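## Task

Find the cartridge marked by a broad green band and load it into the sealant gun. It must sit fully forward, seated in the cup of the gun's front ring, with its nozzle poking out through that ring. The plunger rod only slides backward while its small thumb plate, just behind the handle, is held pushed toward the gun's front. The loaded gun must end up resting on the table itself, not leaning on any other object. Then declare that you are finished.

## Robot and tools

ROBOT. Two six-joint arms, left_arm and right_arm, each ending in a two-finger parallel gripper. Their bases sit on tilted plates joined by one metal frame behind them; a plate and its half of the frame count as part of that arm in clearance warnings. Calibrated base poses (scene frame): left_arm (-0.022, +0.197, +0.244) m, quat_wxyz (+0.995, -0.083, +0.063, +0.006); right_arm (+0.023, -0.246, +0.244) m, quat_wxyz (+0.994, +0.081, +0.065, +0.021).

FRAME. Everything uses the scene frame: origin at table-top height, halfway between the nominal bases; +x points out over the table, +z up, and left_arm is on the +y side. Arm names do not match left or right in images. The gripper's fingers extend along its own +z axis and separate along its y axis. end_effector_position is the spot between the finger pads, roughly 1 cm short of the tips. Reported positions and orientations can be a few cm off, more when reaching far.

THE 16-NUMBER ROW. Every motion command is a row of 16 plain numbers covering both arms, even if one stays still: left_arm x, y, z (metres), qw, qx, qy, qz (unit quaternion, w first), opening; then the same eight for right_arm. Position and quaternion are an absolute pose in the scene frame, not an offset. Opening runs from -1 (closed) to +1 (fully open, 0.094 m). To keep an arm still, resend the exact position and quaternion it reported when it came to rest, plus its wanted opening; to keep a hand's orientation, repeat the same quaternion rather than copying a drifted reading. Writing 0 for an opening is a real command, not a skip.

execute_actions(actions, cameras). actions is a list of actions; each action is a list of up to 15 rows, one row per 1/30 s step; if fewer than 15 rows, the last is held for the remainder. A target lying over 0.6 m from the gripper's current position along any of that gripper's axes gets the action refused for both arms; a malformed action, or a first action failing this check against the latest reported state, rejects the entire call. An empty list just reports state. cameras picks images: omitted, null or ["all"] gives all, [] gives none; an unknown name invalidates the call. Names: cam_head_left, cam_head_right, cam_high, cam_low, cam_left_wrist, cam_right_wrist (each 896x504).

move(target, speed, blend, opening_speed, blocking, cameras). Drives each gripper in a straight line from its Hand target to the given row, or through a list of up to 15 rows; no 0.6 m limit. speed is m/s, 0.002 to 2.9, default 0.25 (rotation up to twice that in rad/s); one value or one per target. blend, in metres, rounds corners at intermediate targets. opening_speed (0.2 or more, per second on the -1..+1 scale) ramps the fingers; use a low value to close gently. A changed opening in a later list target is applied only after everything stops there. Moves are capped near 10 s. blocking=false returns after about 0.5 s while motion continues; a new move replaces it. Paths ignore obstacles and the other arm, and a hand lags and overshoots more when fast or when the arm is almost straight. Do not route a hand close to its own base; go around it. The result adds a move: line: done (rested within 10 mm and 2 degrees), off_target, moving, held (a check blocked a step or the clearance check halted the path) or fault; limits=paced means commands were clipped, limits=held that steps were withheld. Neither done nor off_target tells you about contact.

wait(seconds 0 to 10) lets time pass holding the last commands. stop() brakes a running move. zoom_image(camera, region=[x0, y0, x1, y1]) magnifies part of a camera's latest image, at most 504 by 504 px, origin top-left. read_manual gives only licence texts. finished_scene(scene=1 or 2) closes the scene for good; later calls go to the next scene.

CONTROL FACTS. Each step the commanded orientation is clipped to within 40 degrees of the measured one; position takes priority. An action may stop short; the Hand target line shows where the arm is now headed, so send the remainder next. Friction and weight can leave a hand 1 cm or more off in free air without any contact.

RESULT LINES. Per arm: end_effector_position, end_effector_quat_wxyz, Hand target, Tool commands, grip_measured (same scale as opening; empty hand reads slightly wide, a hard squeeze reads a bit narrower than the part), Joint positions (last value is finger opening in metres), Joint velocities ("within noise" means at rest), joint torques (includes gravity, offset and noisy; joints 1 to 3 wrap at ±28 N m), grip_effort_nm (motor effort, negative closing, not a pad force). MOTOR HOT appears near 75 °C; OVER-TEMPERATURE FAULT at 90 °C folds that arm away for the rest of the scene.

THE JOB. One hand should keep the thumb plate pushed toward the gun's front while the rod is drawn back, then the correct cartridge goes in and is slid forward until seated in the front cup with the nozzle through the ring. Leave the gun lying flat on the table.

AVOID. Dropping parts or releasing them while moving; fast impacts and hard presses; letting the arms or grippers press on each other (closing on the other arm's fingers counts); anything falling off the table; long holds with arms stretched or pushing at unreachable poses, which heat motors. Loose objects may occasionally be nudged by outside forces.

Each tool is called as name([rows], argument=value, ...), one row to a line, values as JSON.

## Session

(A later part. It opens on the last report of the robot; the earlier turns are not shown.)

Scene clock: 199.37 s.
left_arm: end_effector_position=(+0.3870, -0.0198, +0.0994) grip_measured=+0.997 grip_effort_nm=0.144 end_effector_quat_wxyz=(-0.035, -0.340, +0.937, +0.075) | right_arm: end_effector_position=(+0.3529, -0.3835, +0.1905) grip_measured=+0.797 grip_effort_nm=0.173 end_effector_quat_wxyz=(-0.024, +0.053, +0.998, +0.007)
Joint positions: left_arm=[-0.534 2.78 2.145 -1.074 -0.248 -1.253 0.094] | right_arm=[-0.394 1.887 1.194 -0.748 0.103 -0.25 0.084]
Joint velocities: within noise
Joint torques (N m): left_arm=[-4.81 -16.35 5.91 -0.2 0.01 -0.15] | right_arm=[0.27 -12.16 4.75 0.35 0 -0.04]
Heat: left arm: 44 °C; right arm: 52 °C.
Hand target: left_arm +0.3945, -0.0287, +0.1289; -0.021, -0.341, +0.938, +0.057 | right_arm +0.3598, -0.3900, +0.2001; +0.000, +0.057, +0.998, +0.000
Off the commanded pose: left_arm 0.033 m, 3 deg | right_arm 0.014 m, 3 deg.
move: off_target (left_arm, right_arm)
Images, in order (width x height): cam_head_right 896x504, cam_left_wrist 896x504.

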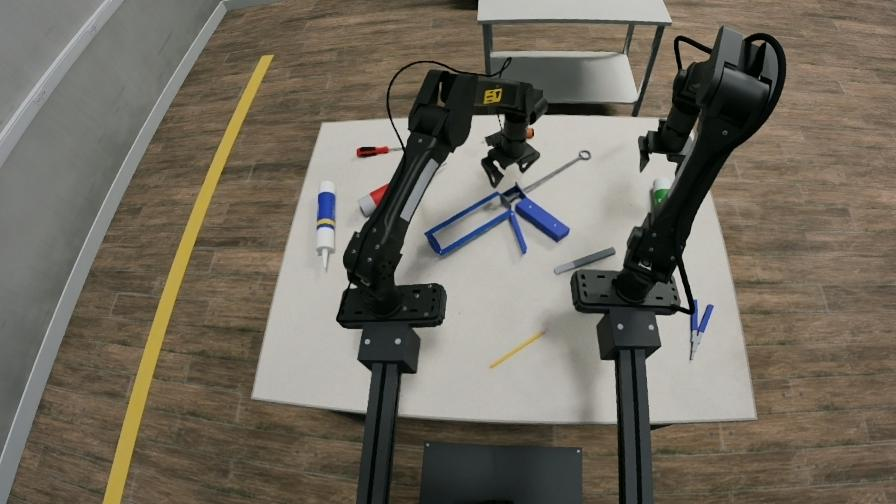

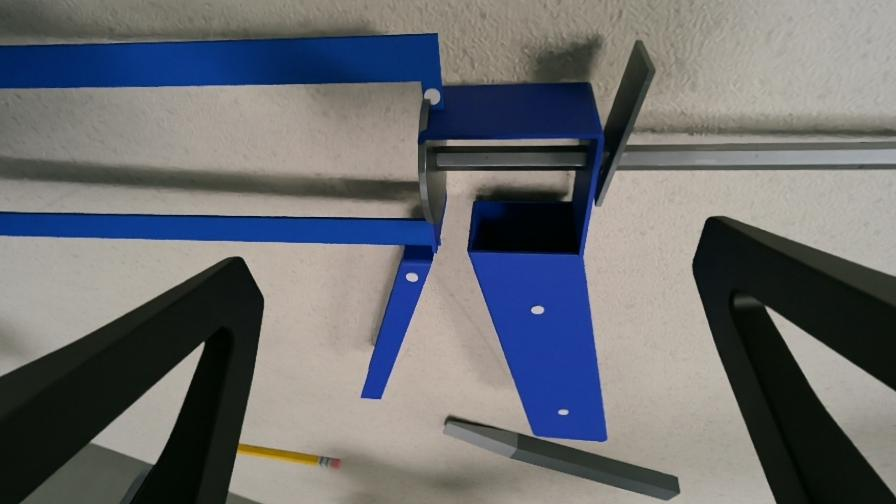

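move([
  [0.3800, 0.0000, 0.250, -0.0209, -0.3415, 0.9379, 0.0574, 1.0, 0.3460, -0.4470, 0.11, 0.0, 0.0576, 0.9983, 0.0, 0.8],
  [0.2900, 0.1000, 0.320, 0.343, -0.057, 0.937, -0.021, 1.0, 0.3460, -0.4490, 0.03, 0.0, 0.0576, 0.9983, 0.0, 0.8],
], speed=[0.3,0.3])

Scene clock: 211.30 s.
left_arm: end_effector_position=(+0.2873, +0.1016, +0.3125) grip_measured=+0.997 grip_effort_nm=0.139 end_effector_quat_wxyz=(+0.327, -0.057, +0.943, -0.011) | right_arm: end_effector_position=(+0.3370, -0.4426, +0.0332) grip_measured=+0.797 grip_effort_nm=0.178 end_effector_quat_wxyz=(-0.017, +0.055, +0.998, +0.001)
Joint positions: left_arm=[-0.672 1.291 0.638 -0.313 -0.577 -0.538 0.094] | right_arm=[-0.597 2.345 1.216 -0.275 0.078 -0.45 0.084]
Joint velocities: within noise
Joint torques (N m): left_arm=[-1.4 -4.89 6.02 1.35 -0.19 0.14] | right_arm=[0.03 -9.32 4.94 0.47 -0.13 -0.06]
Heat: left arm: 48 °C; right arm: 52 °C.
Hand target: left_arm +0.2899, +0.1001, +0.3200; +0.343, -0.057, +0.937, -0.021 | right_arm +0.3458, -0.4490, +0.0305; +0.000, +0.058, +0.998, +0.000
Off the commanded pose: left_arm 0.008 m, 2 deg | right_arm 0.012 m, 2 deg.
move: off_target (right_arm)

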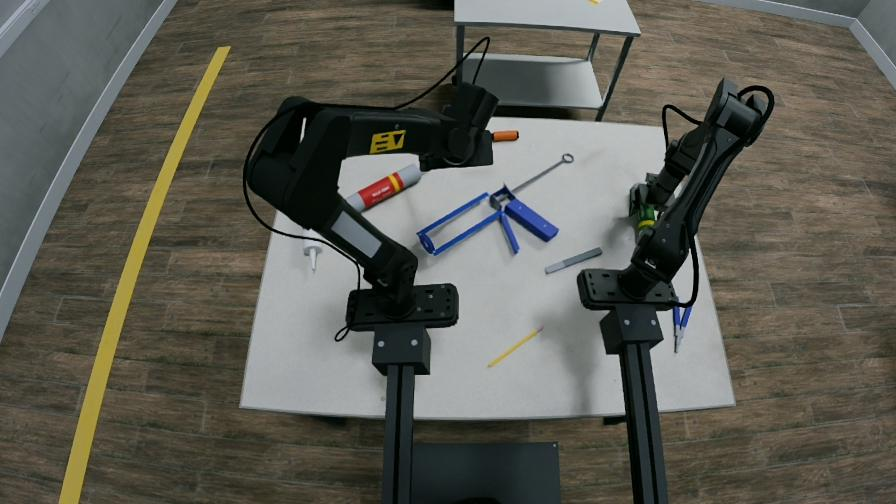

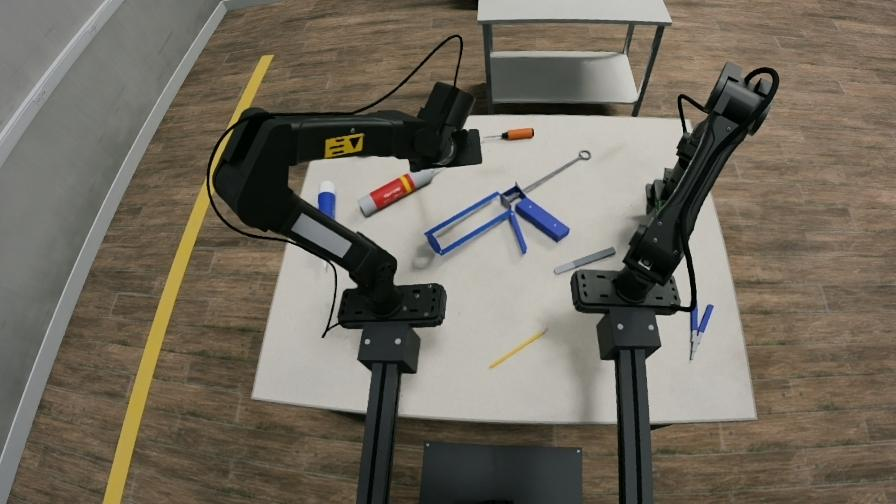

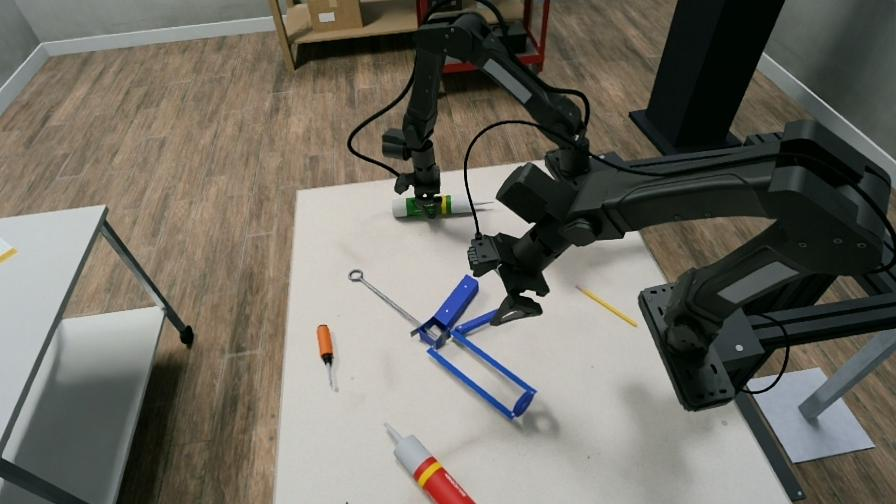

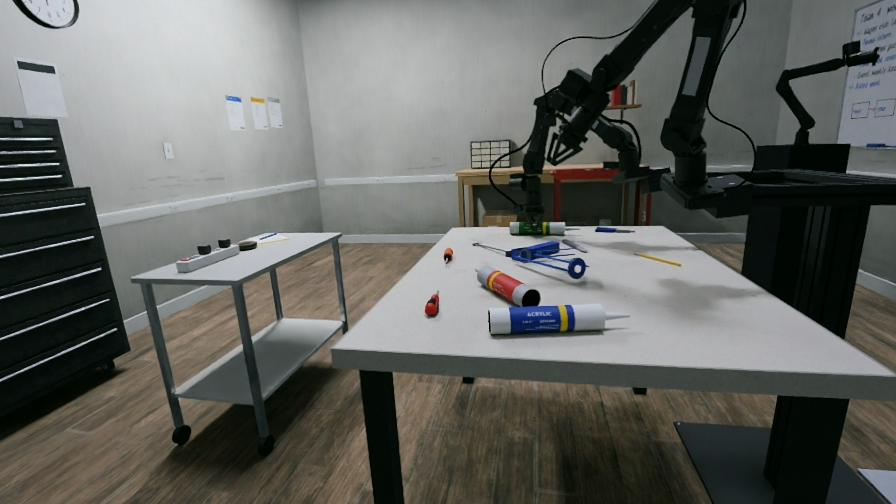

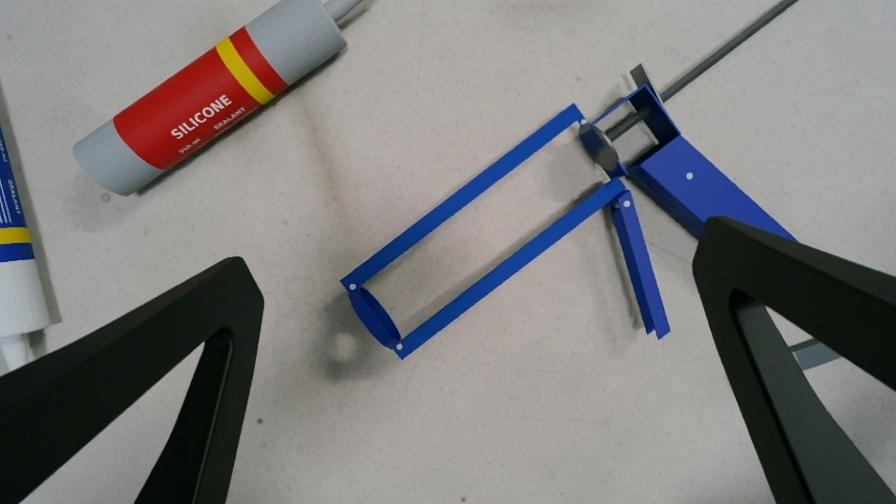

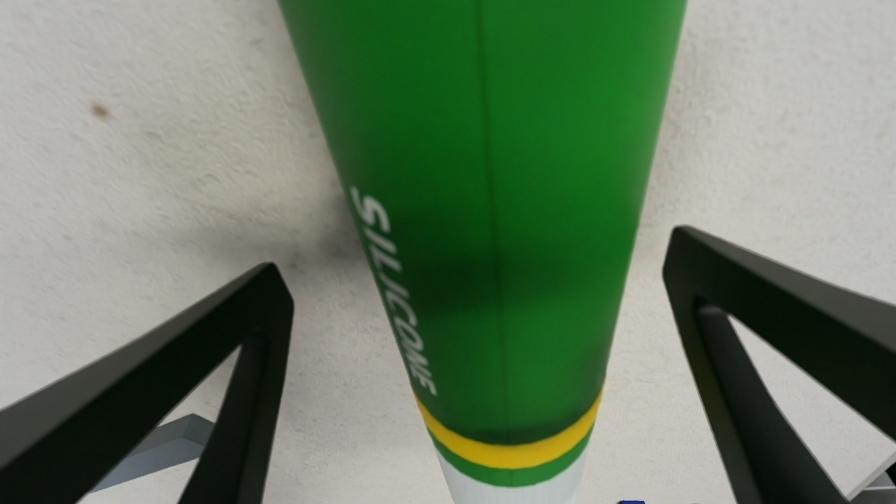

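move([
  [0.2900, 0.1000, 0.320, 0.343, -0.057, 0.937, -0.021, 1.0, 0.3460, -0.4570, 0.03, 0.0, 0.0576, 0.9983, 0.0, 0.8],
  [0.2900, 0.1000, 0.320, 0.343, -0.057, 0.937, -0.021, 1.0, 0.3460, -0.4570, 0.03, 0.0, 0.0576, 0.9983, 0.0, 0.0],
  [0.2900, 0.1000, 0.320, 0.343, -0.057, 0.937, -0.021, 1.0, 0.3460, -0.4400, 0.15, 0.0, 0.0576, 0.9983, 0.0, 0.0],
], speed=[0.05,0.1,0.15], opening_speed=0.8, cameras=["cam_right_wrist","cam_high","cam_low"])

Scene clock: 223.33 s.
left_arm: end_effector_position=(+0.2875, +0.1015, +0.3127) grip_measured=+0.997 grip_effort_nm=0.139 end_effector_quat_wxyz=(+0.328, -0.056, +0.943, -0.012) | right_arm: end_effector_position=(+0.3390, -0.4405, +0.1330) grip_measured=+0.017 grip_effort_nm=-1.009 end_effector_quat_wxyz=(-0.014, +0.059, +0.998, +0.005)
Joint positions: left_arm=[-0.672 1.291 0.638 -0.311 -0.577 -0.537 0.094] | right_arm=[-0.576 2.035 1.18 -0.548 0.073 -0.42 0.048]
Joint velocities: within noise
Joint torques (N m): left_arm=[-1.54 -4.86 6.05 1.33 -0.16 0.12] | right_arm=[1.73 -14.04 4.7 -0.05 -0.01 0.08]
Heat: left arm: 42 °C; right arm: 52 °C.
Hand target: left_arm +0.2900, +0.1001, +0.3200; +0.343, -0.057, +0.937, -0.021 | right_arm +0.3458, -0.4400, +0.1493; +0.000, +0.058, +0.998, +0.000
Off the commanded pose: left_arm 0.008 m, 2 deg | right_arm 0.018 m, 2 deg.
move: off_target (right_arm)
Images, in order (width x height): cam_high 896x504, cam_low 896x504, cam_right_wrist 896x504.

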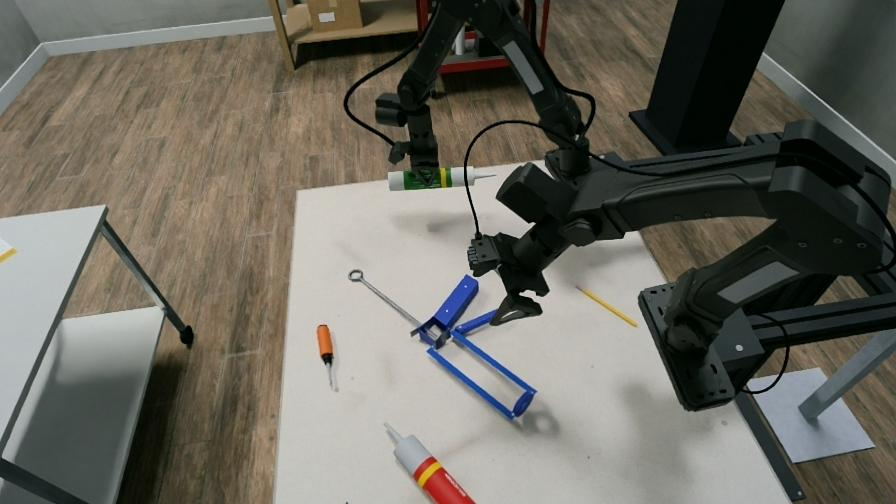

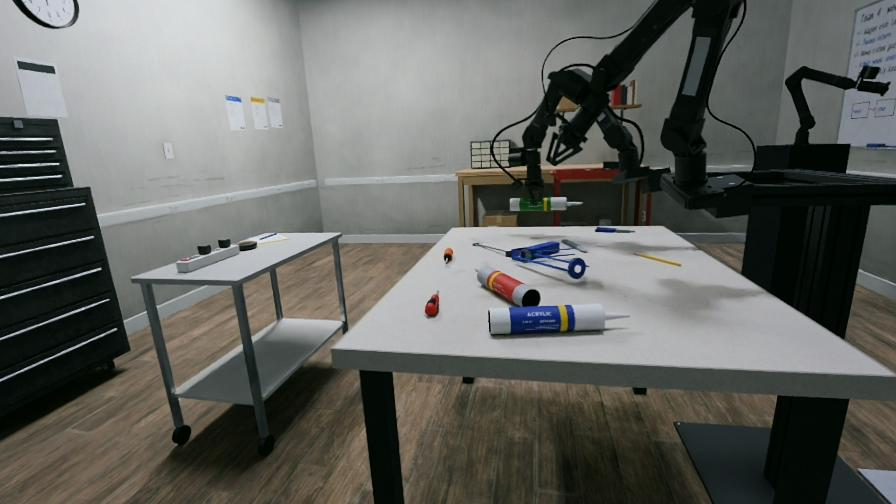

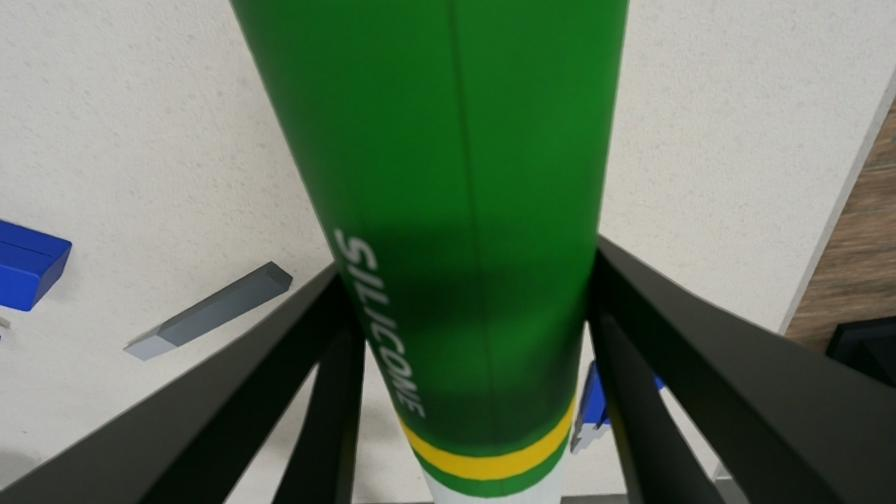

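move([
  [0.24, 0.32, 0.30, 0.343, -0.057, 0.937, -0.021, 1.0, 0.34, -0.25, 0.19, 0, 0.25, 0.968, 0, 0.0],
  [0.20, 0.34, 0.28, 0.343, -0.057, 0.937, -0.021, 1.0, 0.325, 0.02, 0.165, 0, 0.4520, 0.8920, 0, 0.0],
], speed=0.25)

Scene clock: 240.70 s.
left_arm: end_effector_position=(+0.2031, +0.3454, +0.2844) grip_measured=+0.997 grip_effort_nm=0.139 end_effector_quat_wxyz=(+0.347, -0.057, +0.936, -0.007) | right_arm: end_effector_position=(+0.3195, +0.0171, +0.1595) grip_measured=+0.017 grip_effort_nm=-1.009 end_effector_quat_wxyz=(-0.008, +0.449, +0.893, +0.002)
Joint positions: left_arm=[0.903 0.865 0.399 -0.393 0.522 0.656 0.094] | right_arm=[0.721 2.311 1.421 -0.696 0.191 1.697 0.048]
Joint velocities: within noise
Joint torques (N m): left_arm=[0.79 -0.57 6.17 0.85 0.33 0.15] | right_arm=[3.04 -10.35 8.2 -0.01 0.16 0.11]
Heat: left arm: 38 °C; right arm: 59 °C.
Hand target: left_arm +0.2002, +0.3400, +0.2801; +0.343, -0.057, +0.937, -0.021 | right_arm +0.3249, +0.0200, +0.1651; +0.000, +0.452, +0.892, +0.001
Off the commanded pose: left_arm 0.008 m, 2 deg | right_arm 0.008 m, 1 deg.
move: done

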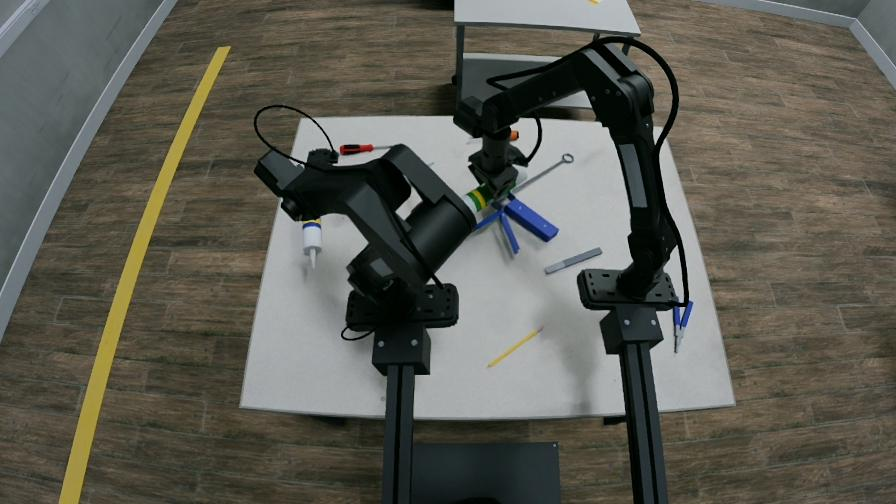

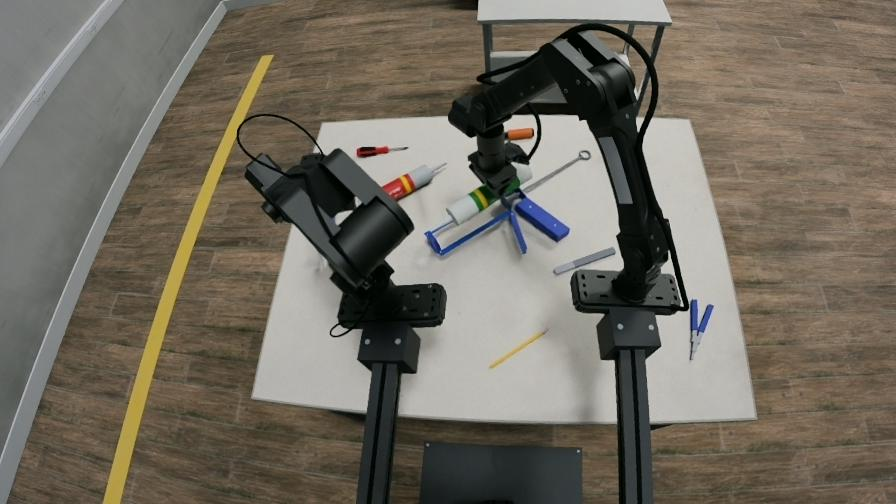

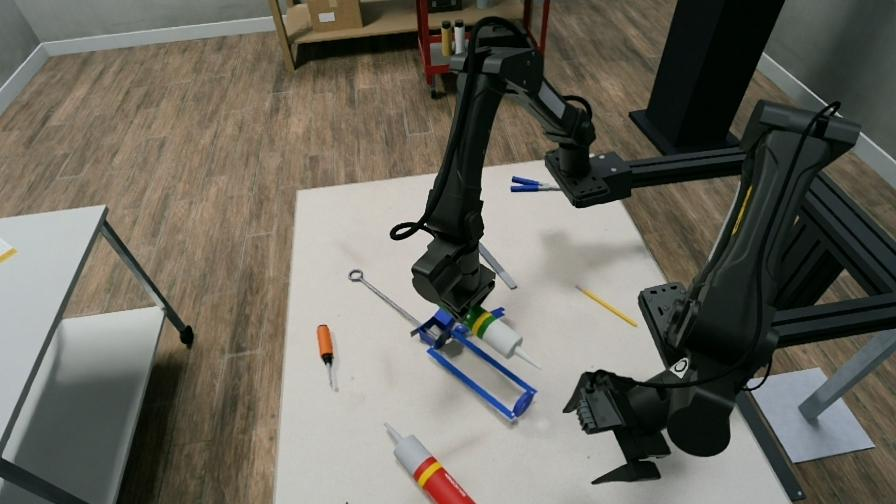

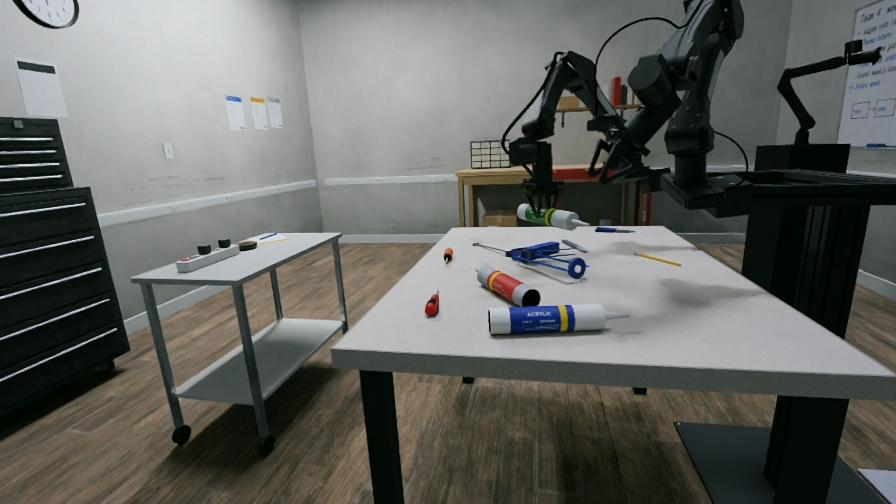

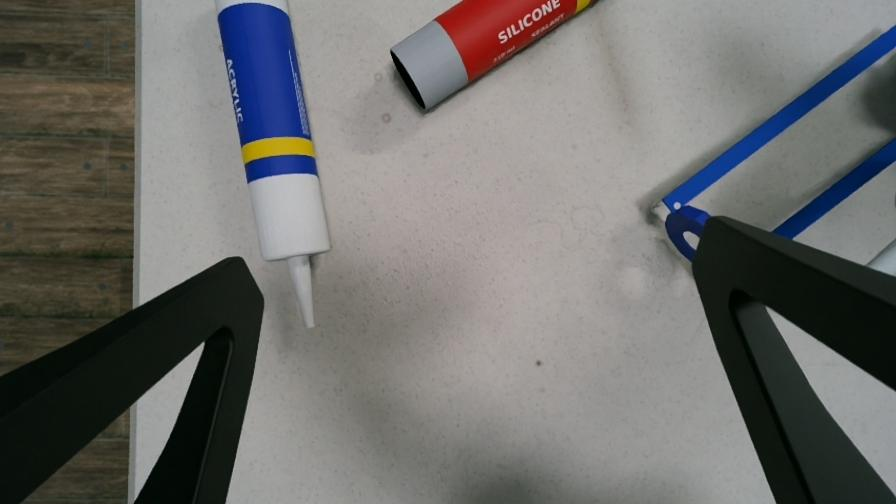

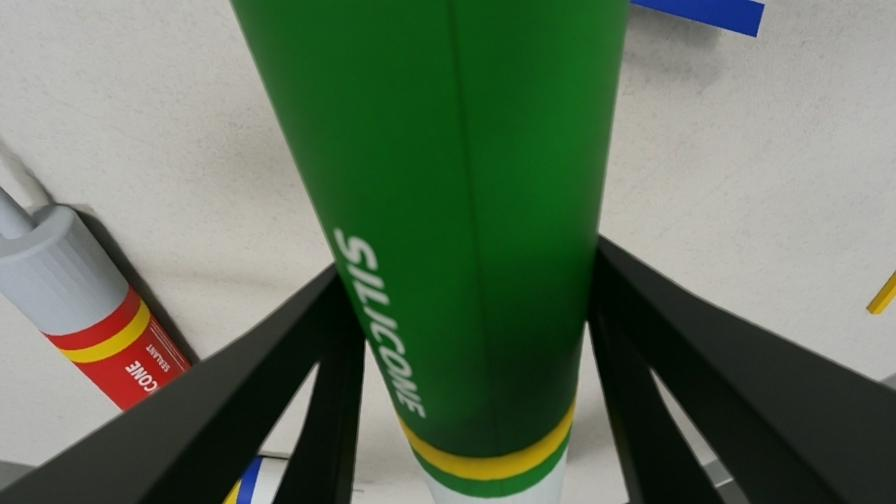

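execute_actions(actions=[], cameras=["cam_right_wrist"])

zoom_image(camera="cam_right_wrist", region=[300, 300, 660, 504])

Scene clock: 244.27 s.
left_arm: end_effector_position=(+0.2031, +0.3452, +0.2844) grip_measured=+0.997 grip_effort_nm=0.139 end_effector_quat_wxyz=(+0.347, -0.057, +0.936, -0.008) | right_arm: end_effector_position=(+0.3193, +0.0169, +0.1595) grip_measured=+0.017 grip_effort_nm=-1.009 end_effector_quat_wxyz=(-0.008, +0.450, +0.893, +0.002)
Joint positions: left_arm=[0.903 0.865 0.399 -0.394 0.522 0.656 0.094] | right_arm=[0.721 2.311 1.421 -0.697 0.191 1.698 0.048]
Joint velocities: within noise
Joint torques (N m): left_arm=[0.73 -0.62 6.19 0.87 0.35 0.17] | right_arm=[2.96 -10.33 8.29 -0.06 0.15 0.11]
Heat: left arm: 37 °C; right arm: 58 °C.
Hand target: left_arm +0.2002, +0.3401, +0.2801; +0.343, -0.057, +0.937, -0.021 | right_arm +0.3249, +0.0200, +0.1651; +0.000, +0.452, +0.892, +0.001
Tool commands: left_gripper/opening=+1.0 right_gripper/opening=+0.0
Off the commanded pose: left_arm 0.008 m, 2 deg | right_arm 0.008 m, 1 deg.
Images, in order (width x height): cam_right_wrist 896x504.

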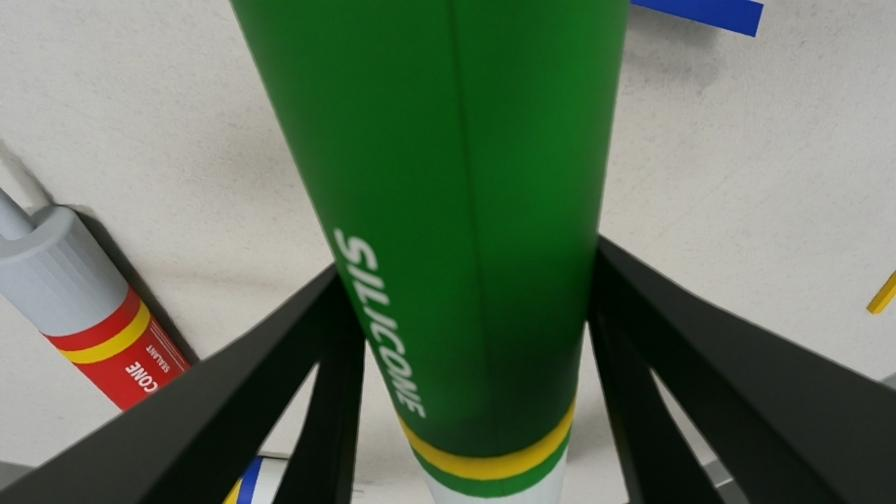

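Scaled by 1.400 from the camera's 896x504 image, which has a finer 1280x720 frame.

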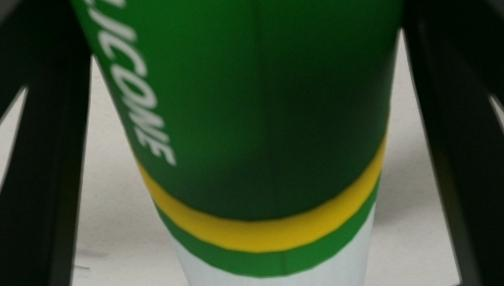

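zoom_image(camera="cam_low", region=[440, 170, 640, 290])

zoom_image(camera="cam_high", region=[400, 270, 600, 430])

This scene's latest camera images include none from cam_low. They are from: cam_right_wrist. cam_low's image comes with the result of a call that names it in "cameras".

This scene's latest camera images include none from cam_high. They are from: cam_right_wrist. cam_high's image comes with the result of a call that names it in "cameras".

move(target=[0.20, 0.34, 0.28, 0.343, -0.057, 0.937, -0.021, 1.0, 0.327, 0.051, 0.13, 0.0622, 0.4509, 0.8898, -0.0315, 0.0], speed=0.15)

zoom_image(camera="cam_low", region=[440, 170, 640, 290])

zoom_image(camera="cam_high", region=[400, 270, 600, 430])

Scene clock: 252.93 s.
left_arm: end_effector_position=(+0.2030, +0.3452, +0.2844) grip_measured=+0.997 grip_effort_nm=0.144 end_effector_quat_wxyz=(+0.347, -0.057, +0.936, -0.008) | right_arm: end_effector_position=(+0.3227, +0.0462, +0.1212) grip_measured=+0.017 grip_effort_nm=-1.004 end_effector_quat_wxyz=(+0.047, +0.453, +0.890, -0.030)
Joint positions: left_arm=[0.903 0.865 0.399 -0.394 0.522 0.656 0.094] | right_arm=[0.797 2.519 1.595 -0.713 0.313 1.793 0.048]
Joint velocities: within noise
Joint torques (N m): left_arm=[0.65 -0.61 6.24 0.89 0.32 0.18] | right_arm=[4.03 -11.81 8.05 -0.19 0.34 0.12]
Heat: left arm: 36 °C; right arm: 57 °C.
Hand target: left_arm +0.2002, +0.3401, +0.2801; +0.343, -0.057, +0.937, -0.021 | right_arm +0.3270, +0.0510, +0.1300; +0.062, +0.451, +0.890, -0.030
Off the commanded pose: left_arm 0.007 m, 2 deg | right_arm 0.011 m, 2 deg.
move: off_target (right_arm)

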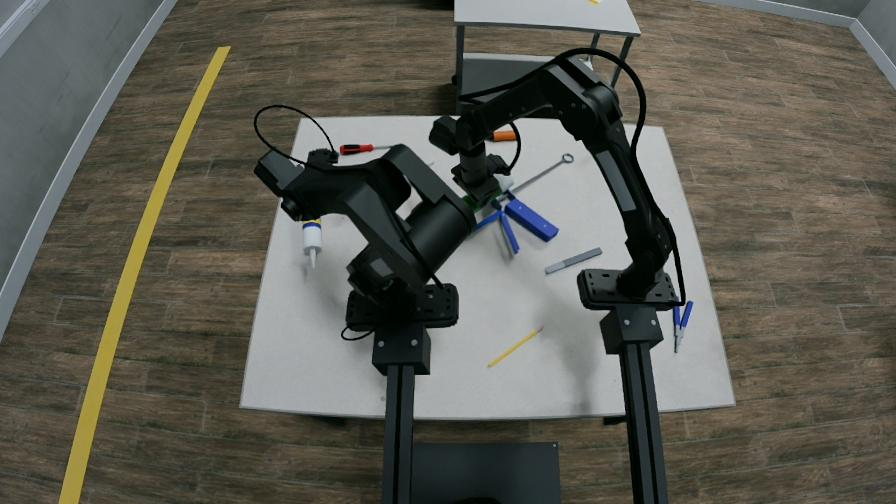

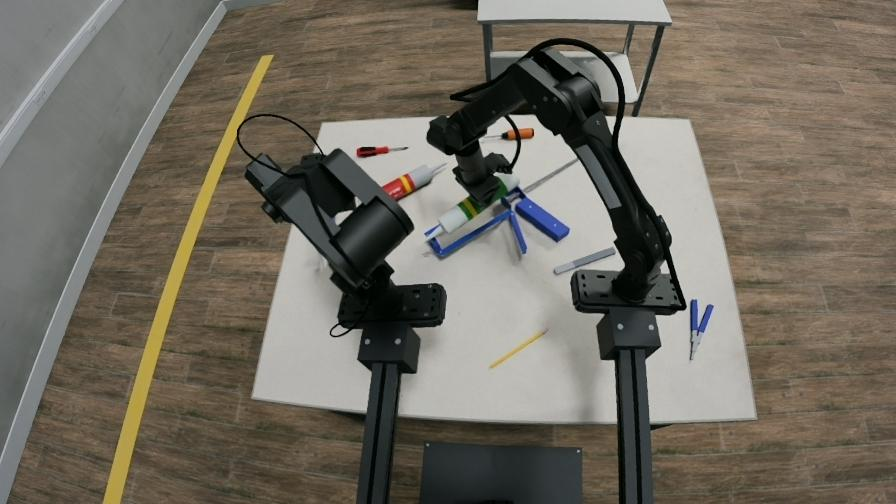

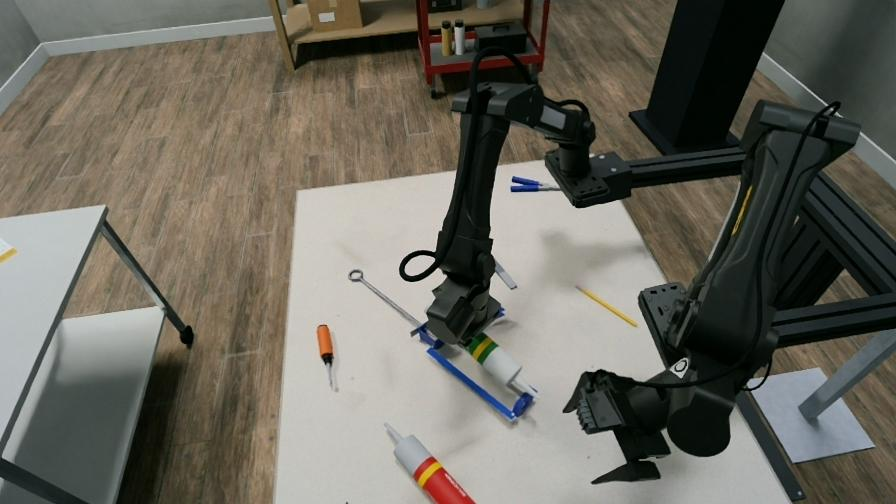

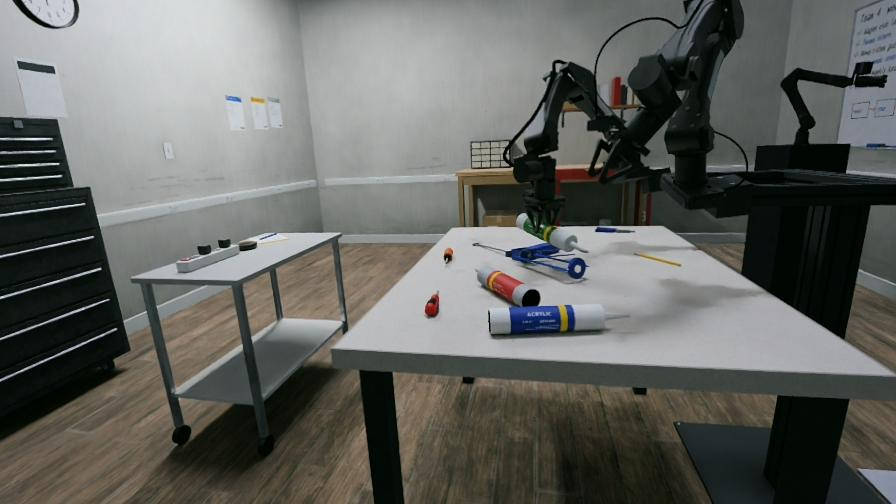

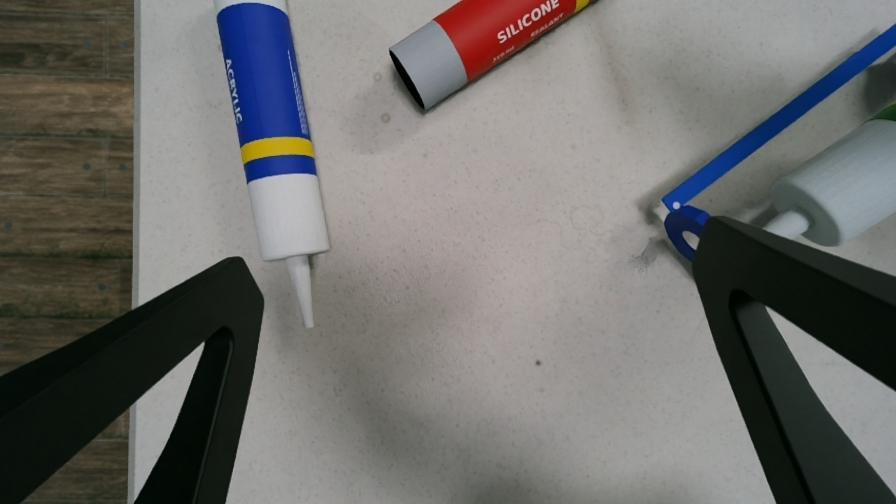

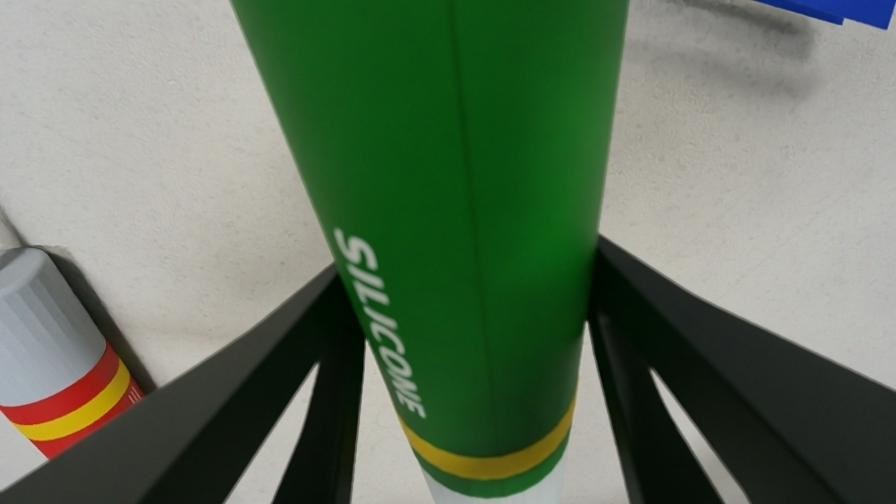

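Scaled by 2.520 from the camera's 896x504 image, which has a finer 1280x720 frame.

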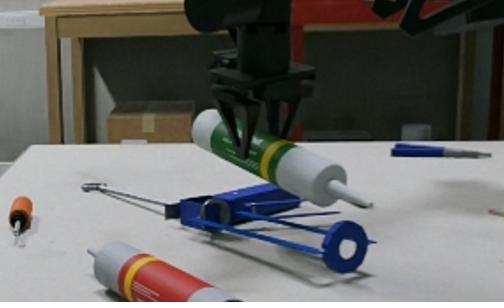

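Scaled by 2.520 from the camera's 896x504 image, which has a finer 1280x720 frame.

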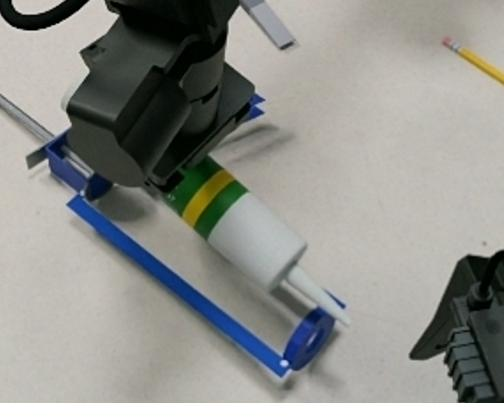

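move(target=[0.20, 0.26, 0.30, 0.343, -0.057, 0.937, -0.021, 1.0, 0.327, 0.051, 0.105, 0.0622, 0.4509, 0.8898, -0.0315, 0.0], speed=0.12)

zoom_image(camera="cam_low", region=[440, 170, 640, 290])

zoom_image(camera="cam_high", region=[400, 270, 600, 430])

zoom_image(camera="cam_left_wrist", region=[500, 0, 896, 280])

Scene clock: 263.87 s.
left_arm: end_effector_position=(+0.2026, +0.2631, +0.3018) grip_measured=+0.997 grip_effort_nm=0.144 end_effector_quat_wxyz=(+0.346, -0.055, +0.937, -0.017) | right_arm: end_effector_position=(+0.3147, +0.0438, +0.0992) grip_measured=+0.017 grip_effort_nm=-1.004 end_effector_quat_wxyz=(+0.045, +0.450, +0.891, -0.044)
Joint positions: left_arm=[0.337 0.475 0.321 -0.577 0.135 0.232 0.094] | right_arm=[0.797 2.574 1.595 -0.686 0.314 1.794 0.048]
Joint velocities: within noise
Joint torques (N m): left_arm=[-1.01 -0.02 7.04 1.13 0.1 -0.13] | right_arm=[3.03 -11.75 7.61 0.13 0.33 0]
Heat: left arm: 35 °C; right arm: 58 °C.
Hand target: left_arm +0.2001, +0.2601, +0.3000; +0.343, -0.057, +0.937, -0.021 | right_arm +0.3268, +0.0508, +0.1054; +0.062, +0.451, +0.890, -0.031
Off the commanded pose: left_arm 0.004 m, 1 deg | right_arm 0.015 m, 2 deg.
move: off_target (right_arm)

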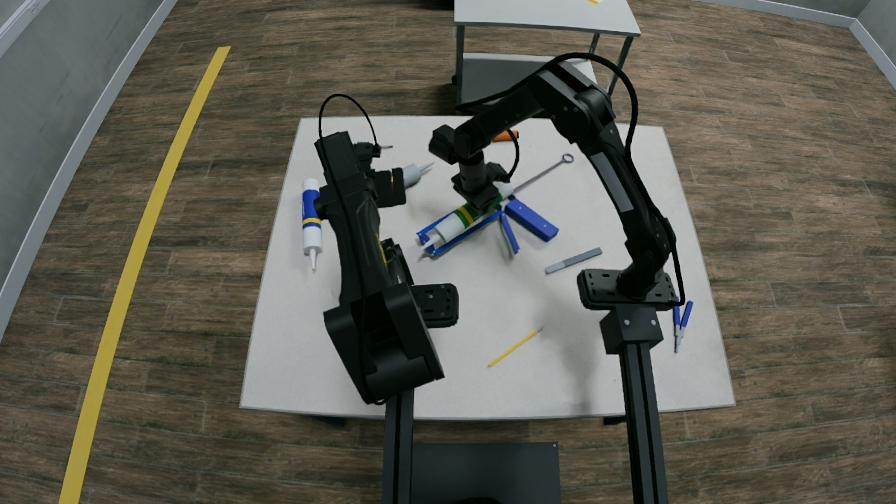

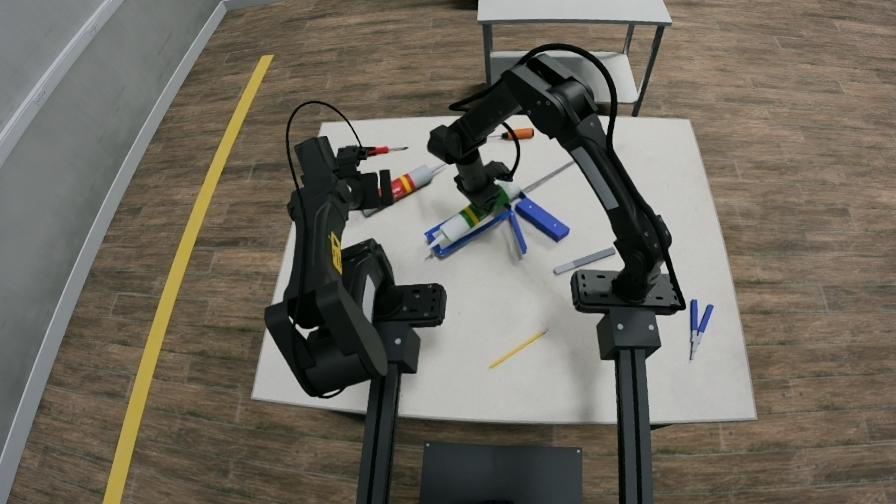

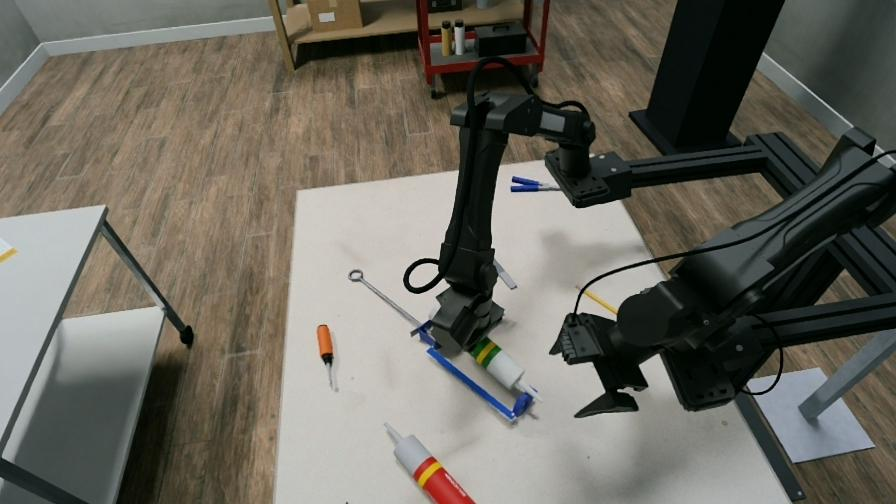

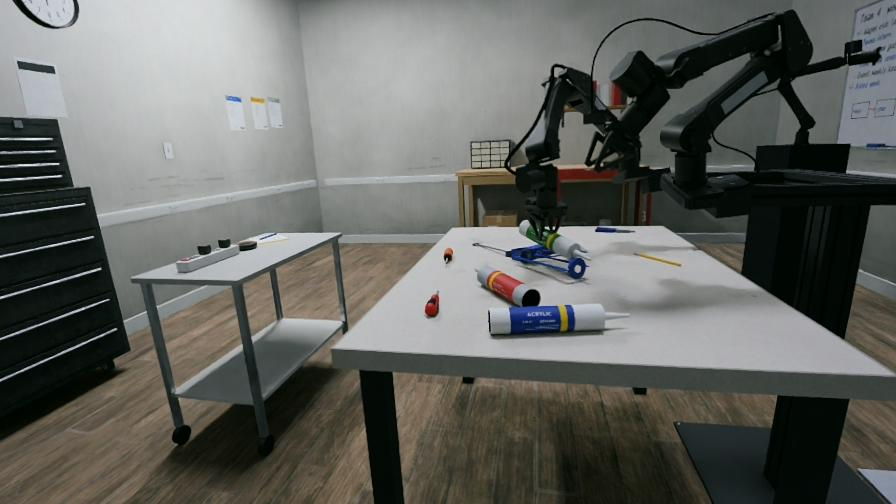

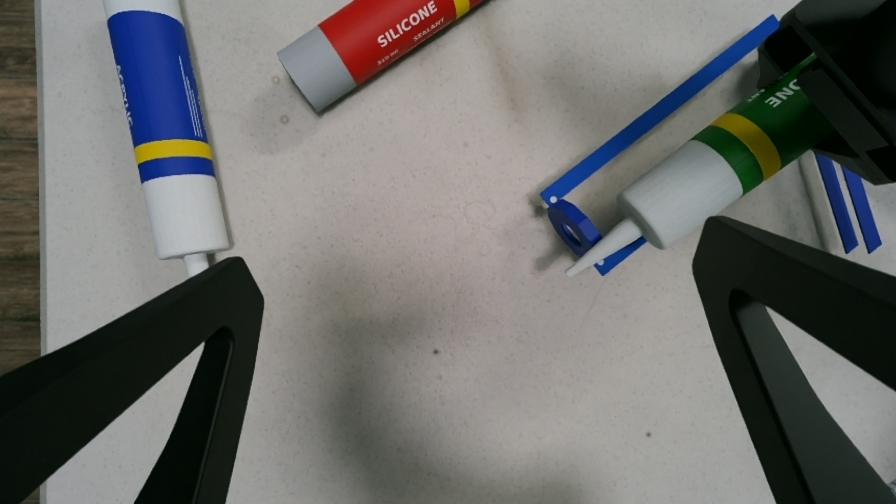

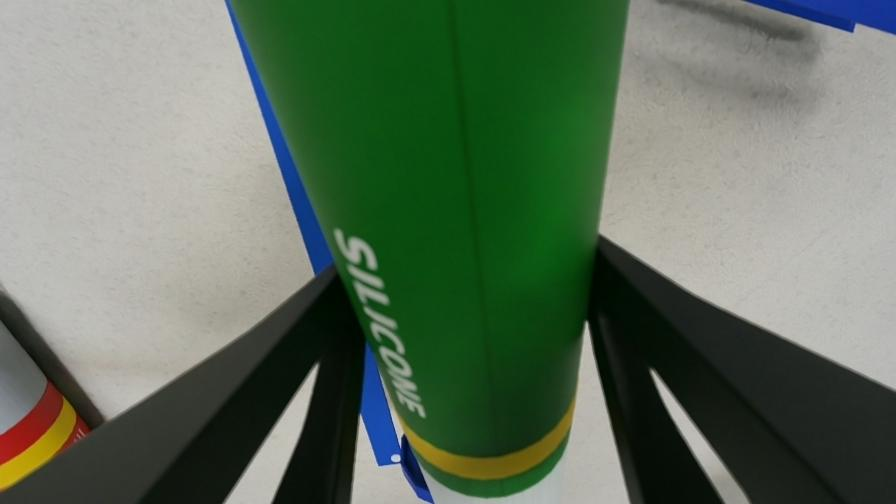

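Scaled by 2.520 from the camera's 896x504 image, which has a finer 1280x720 frame.

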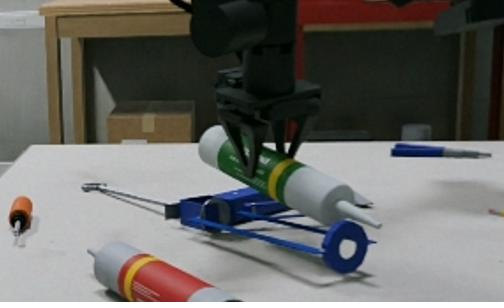

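Scaled by 2.520 from the camera's 896x504 image, which has a finer 1280x720 frame.

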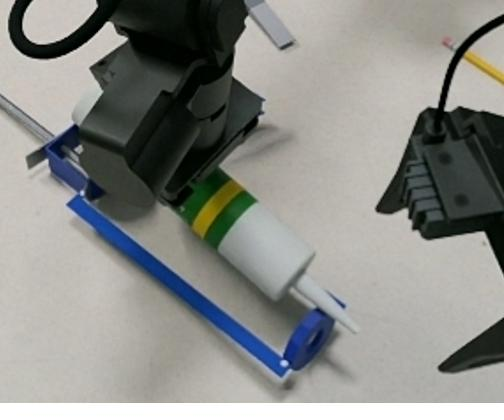

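Scaled by 1.273 from the camera's 896x504 image, which has a finer 1280x720 frame.

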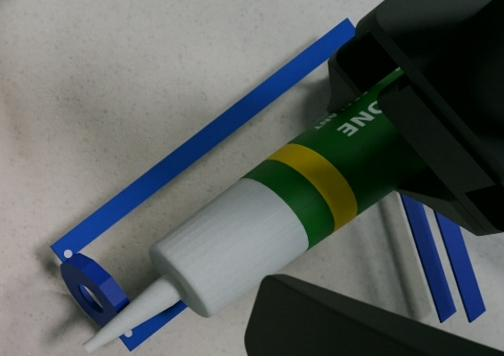

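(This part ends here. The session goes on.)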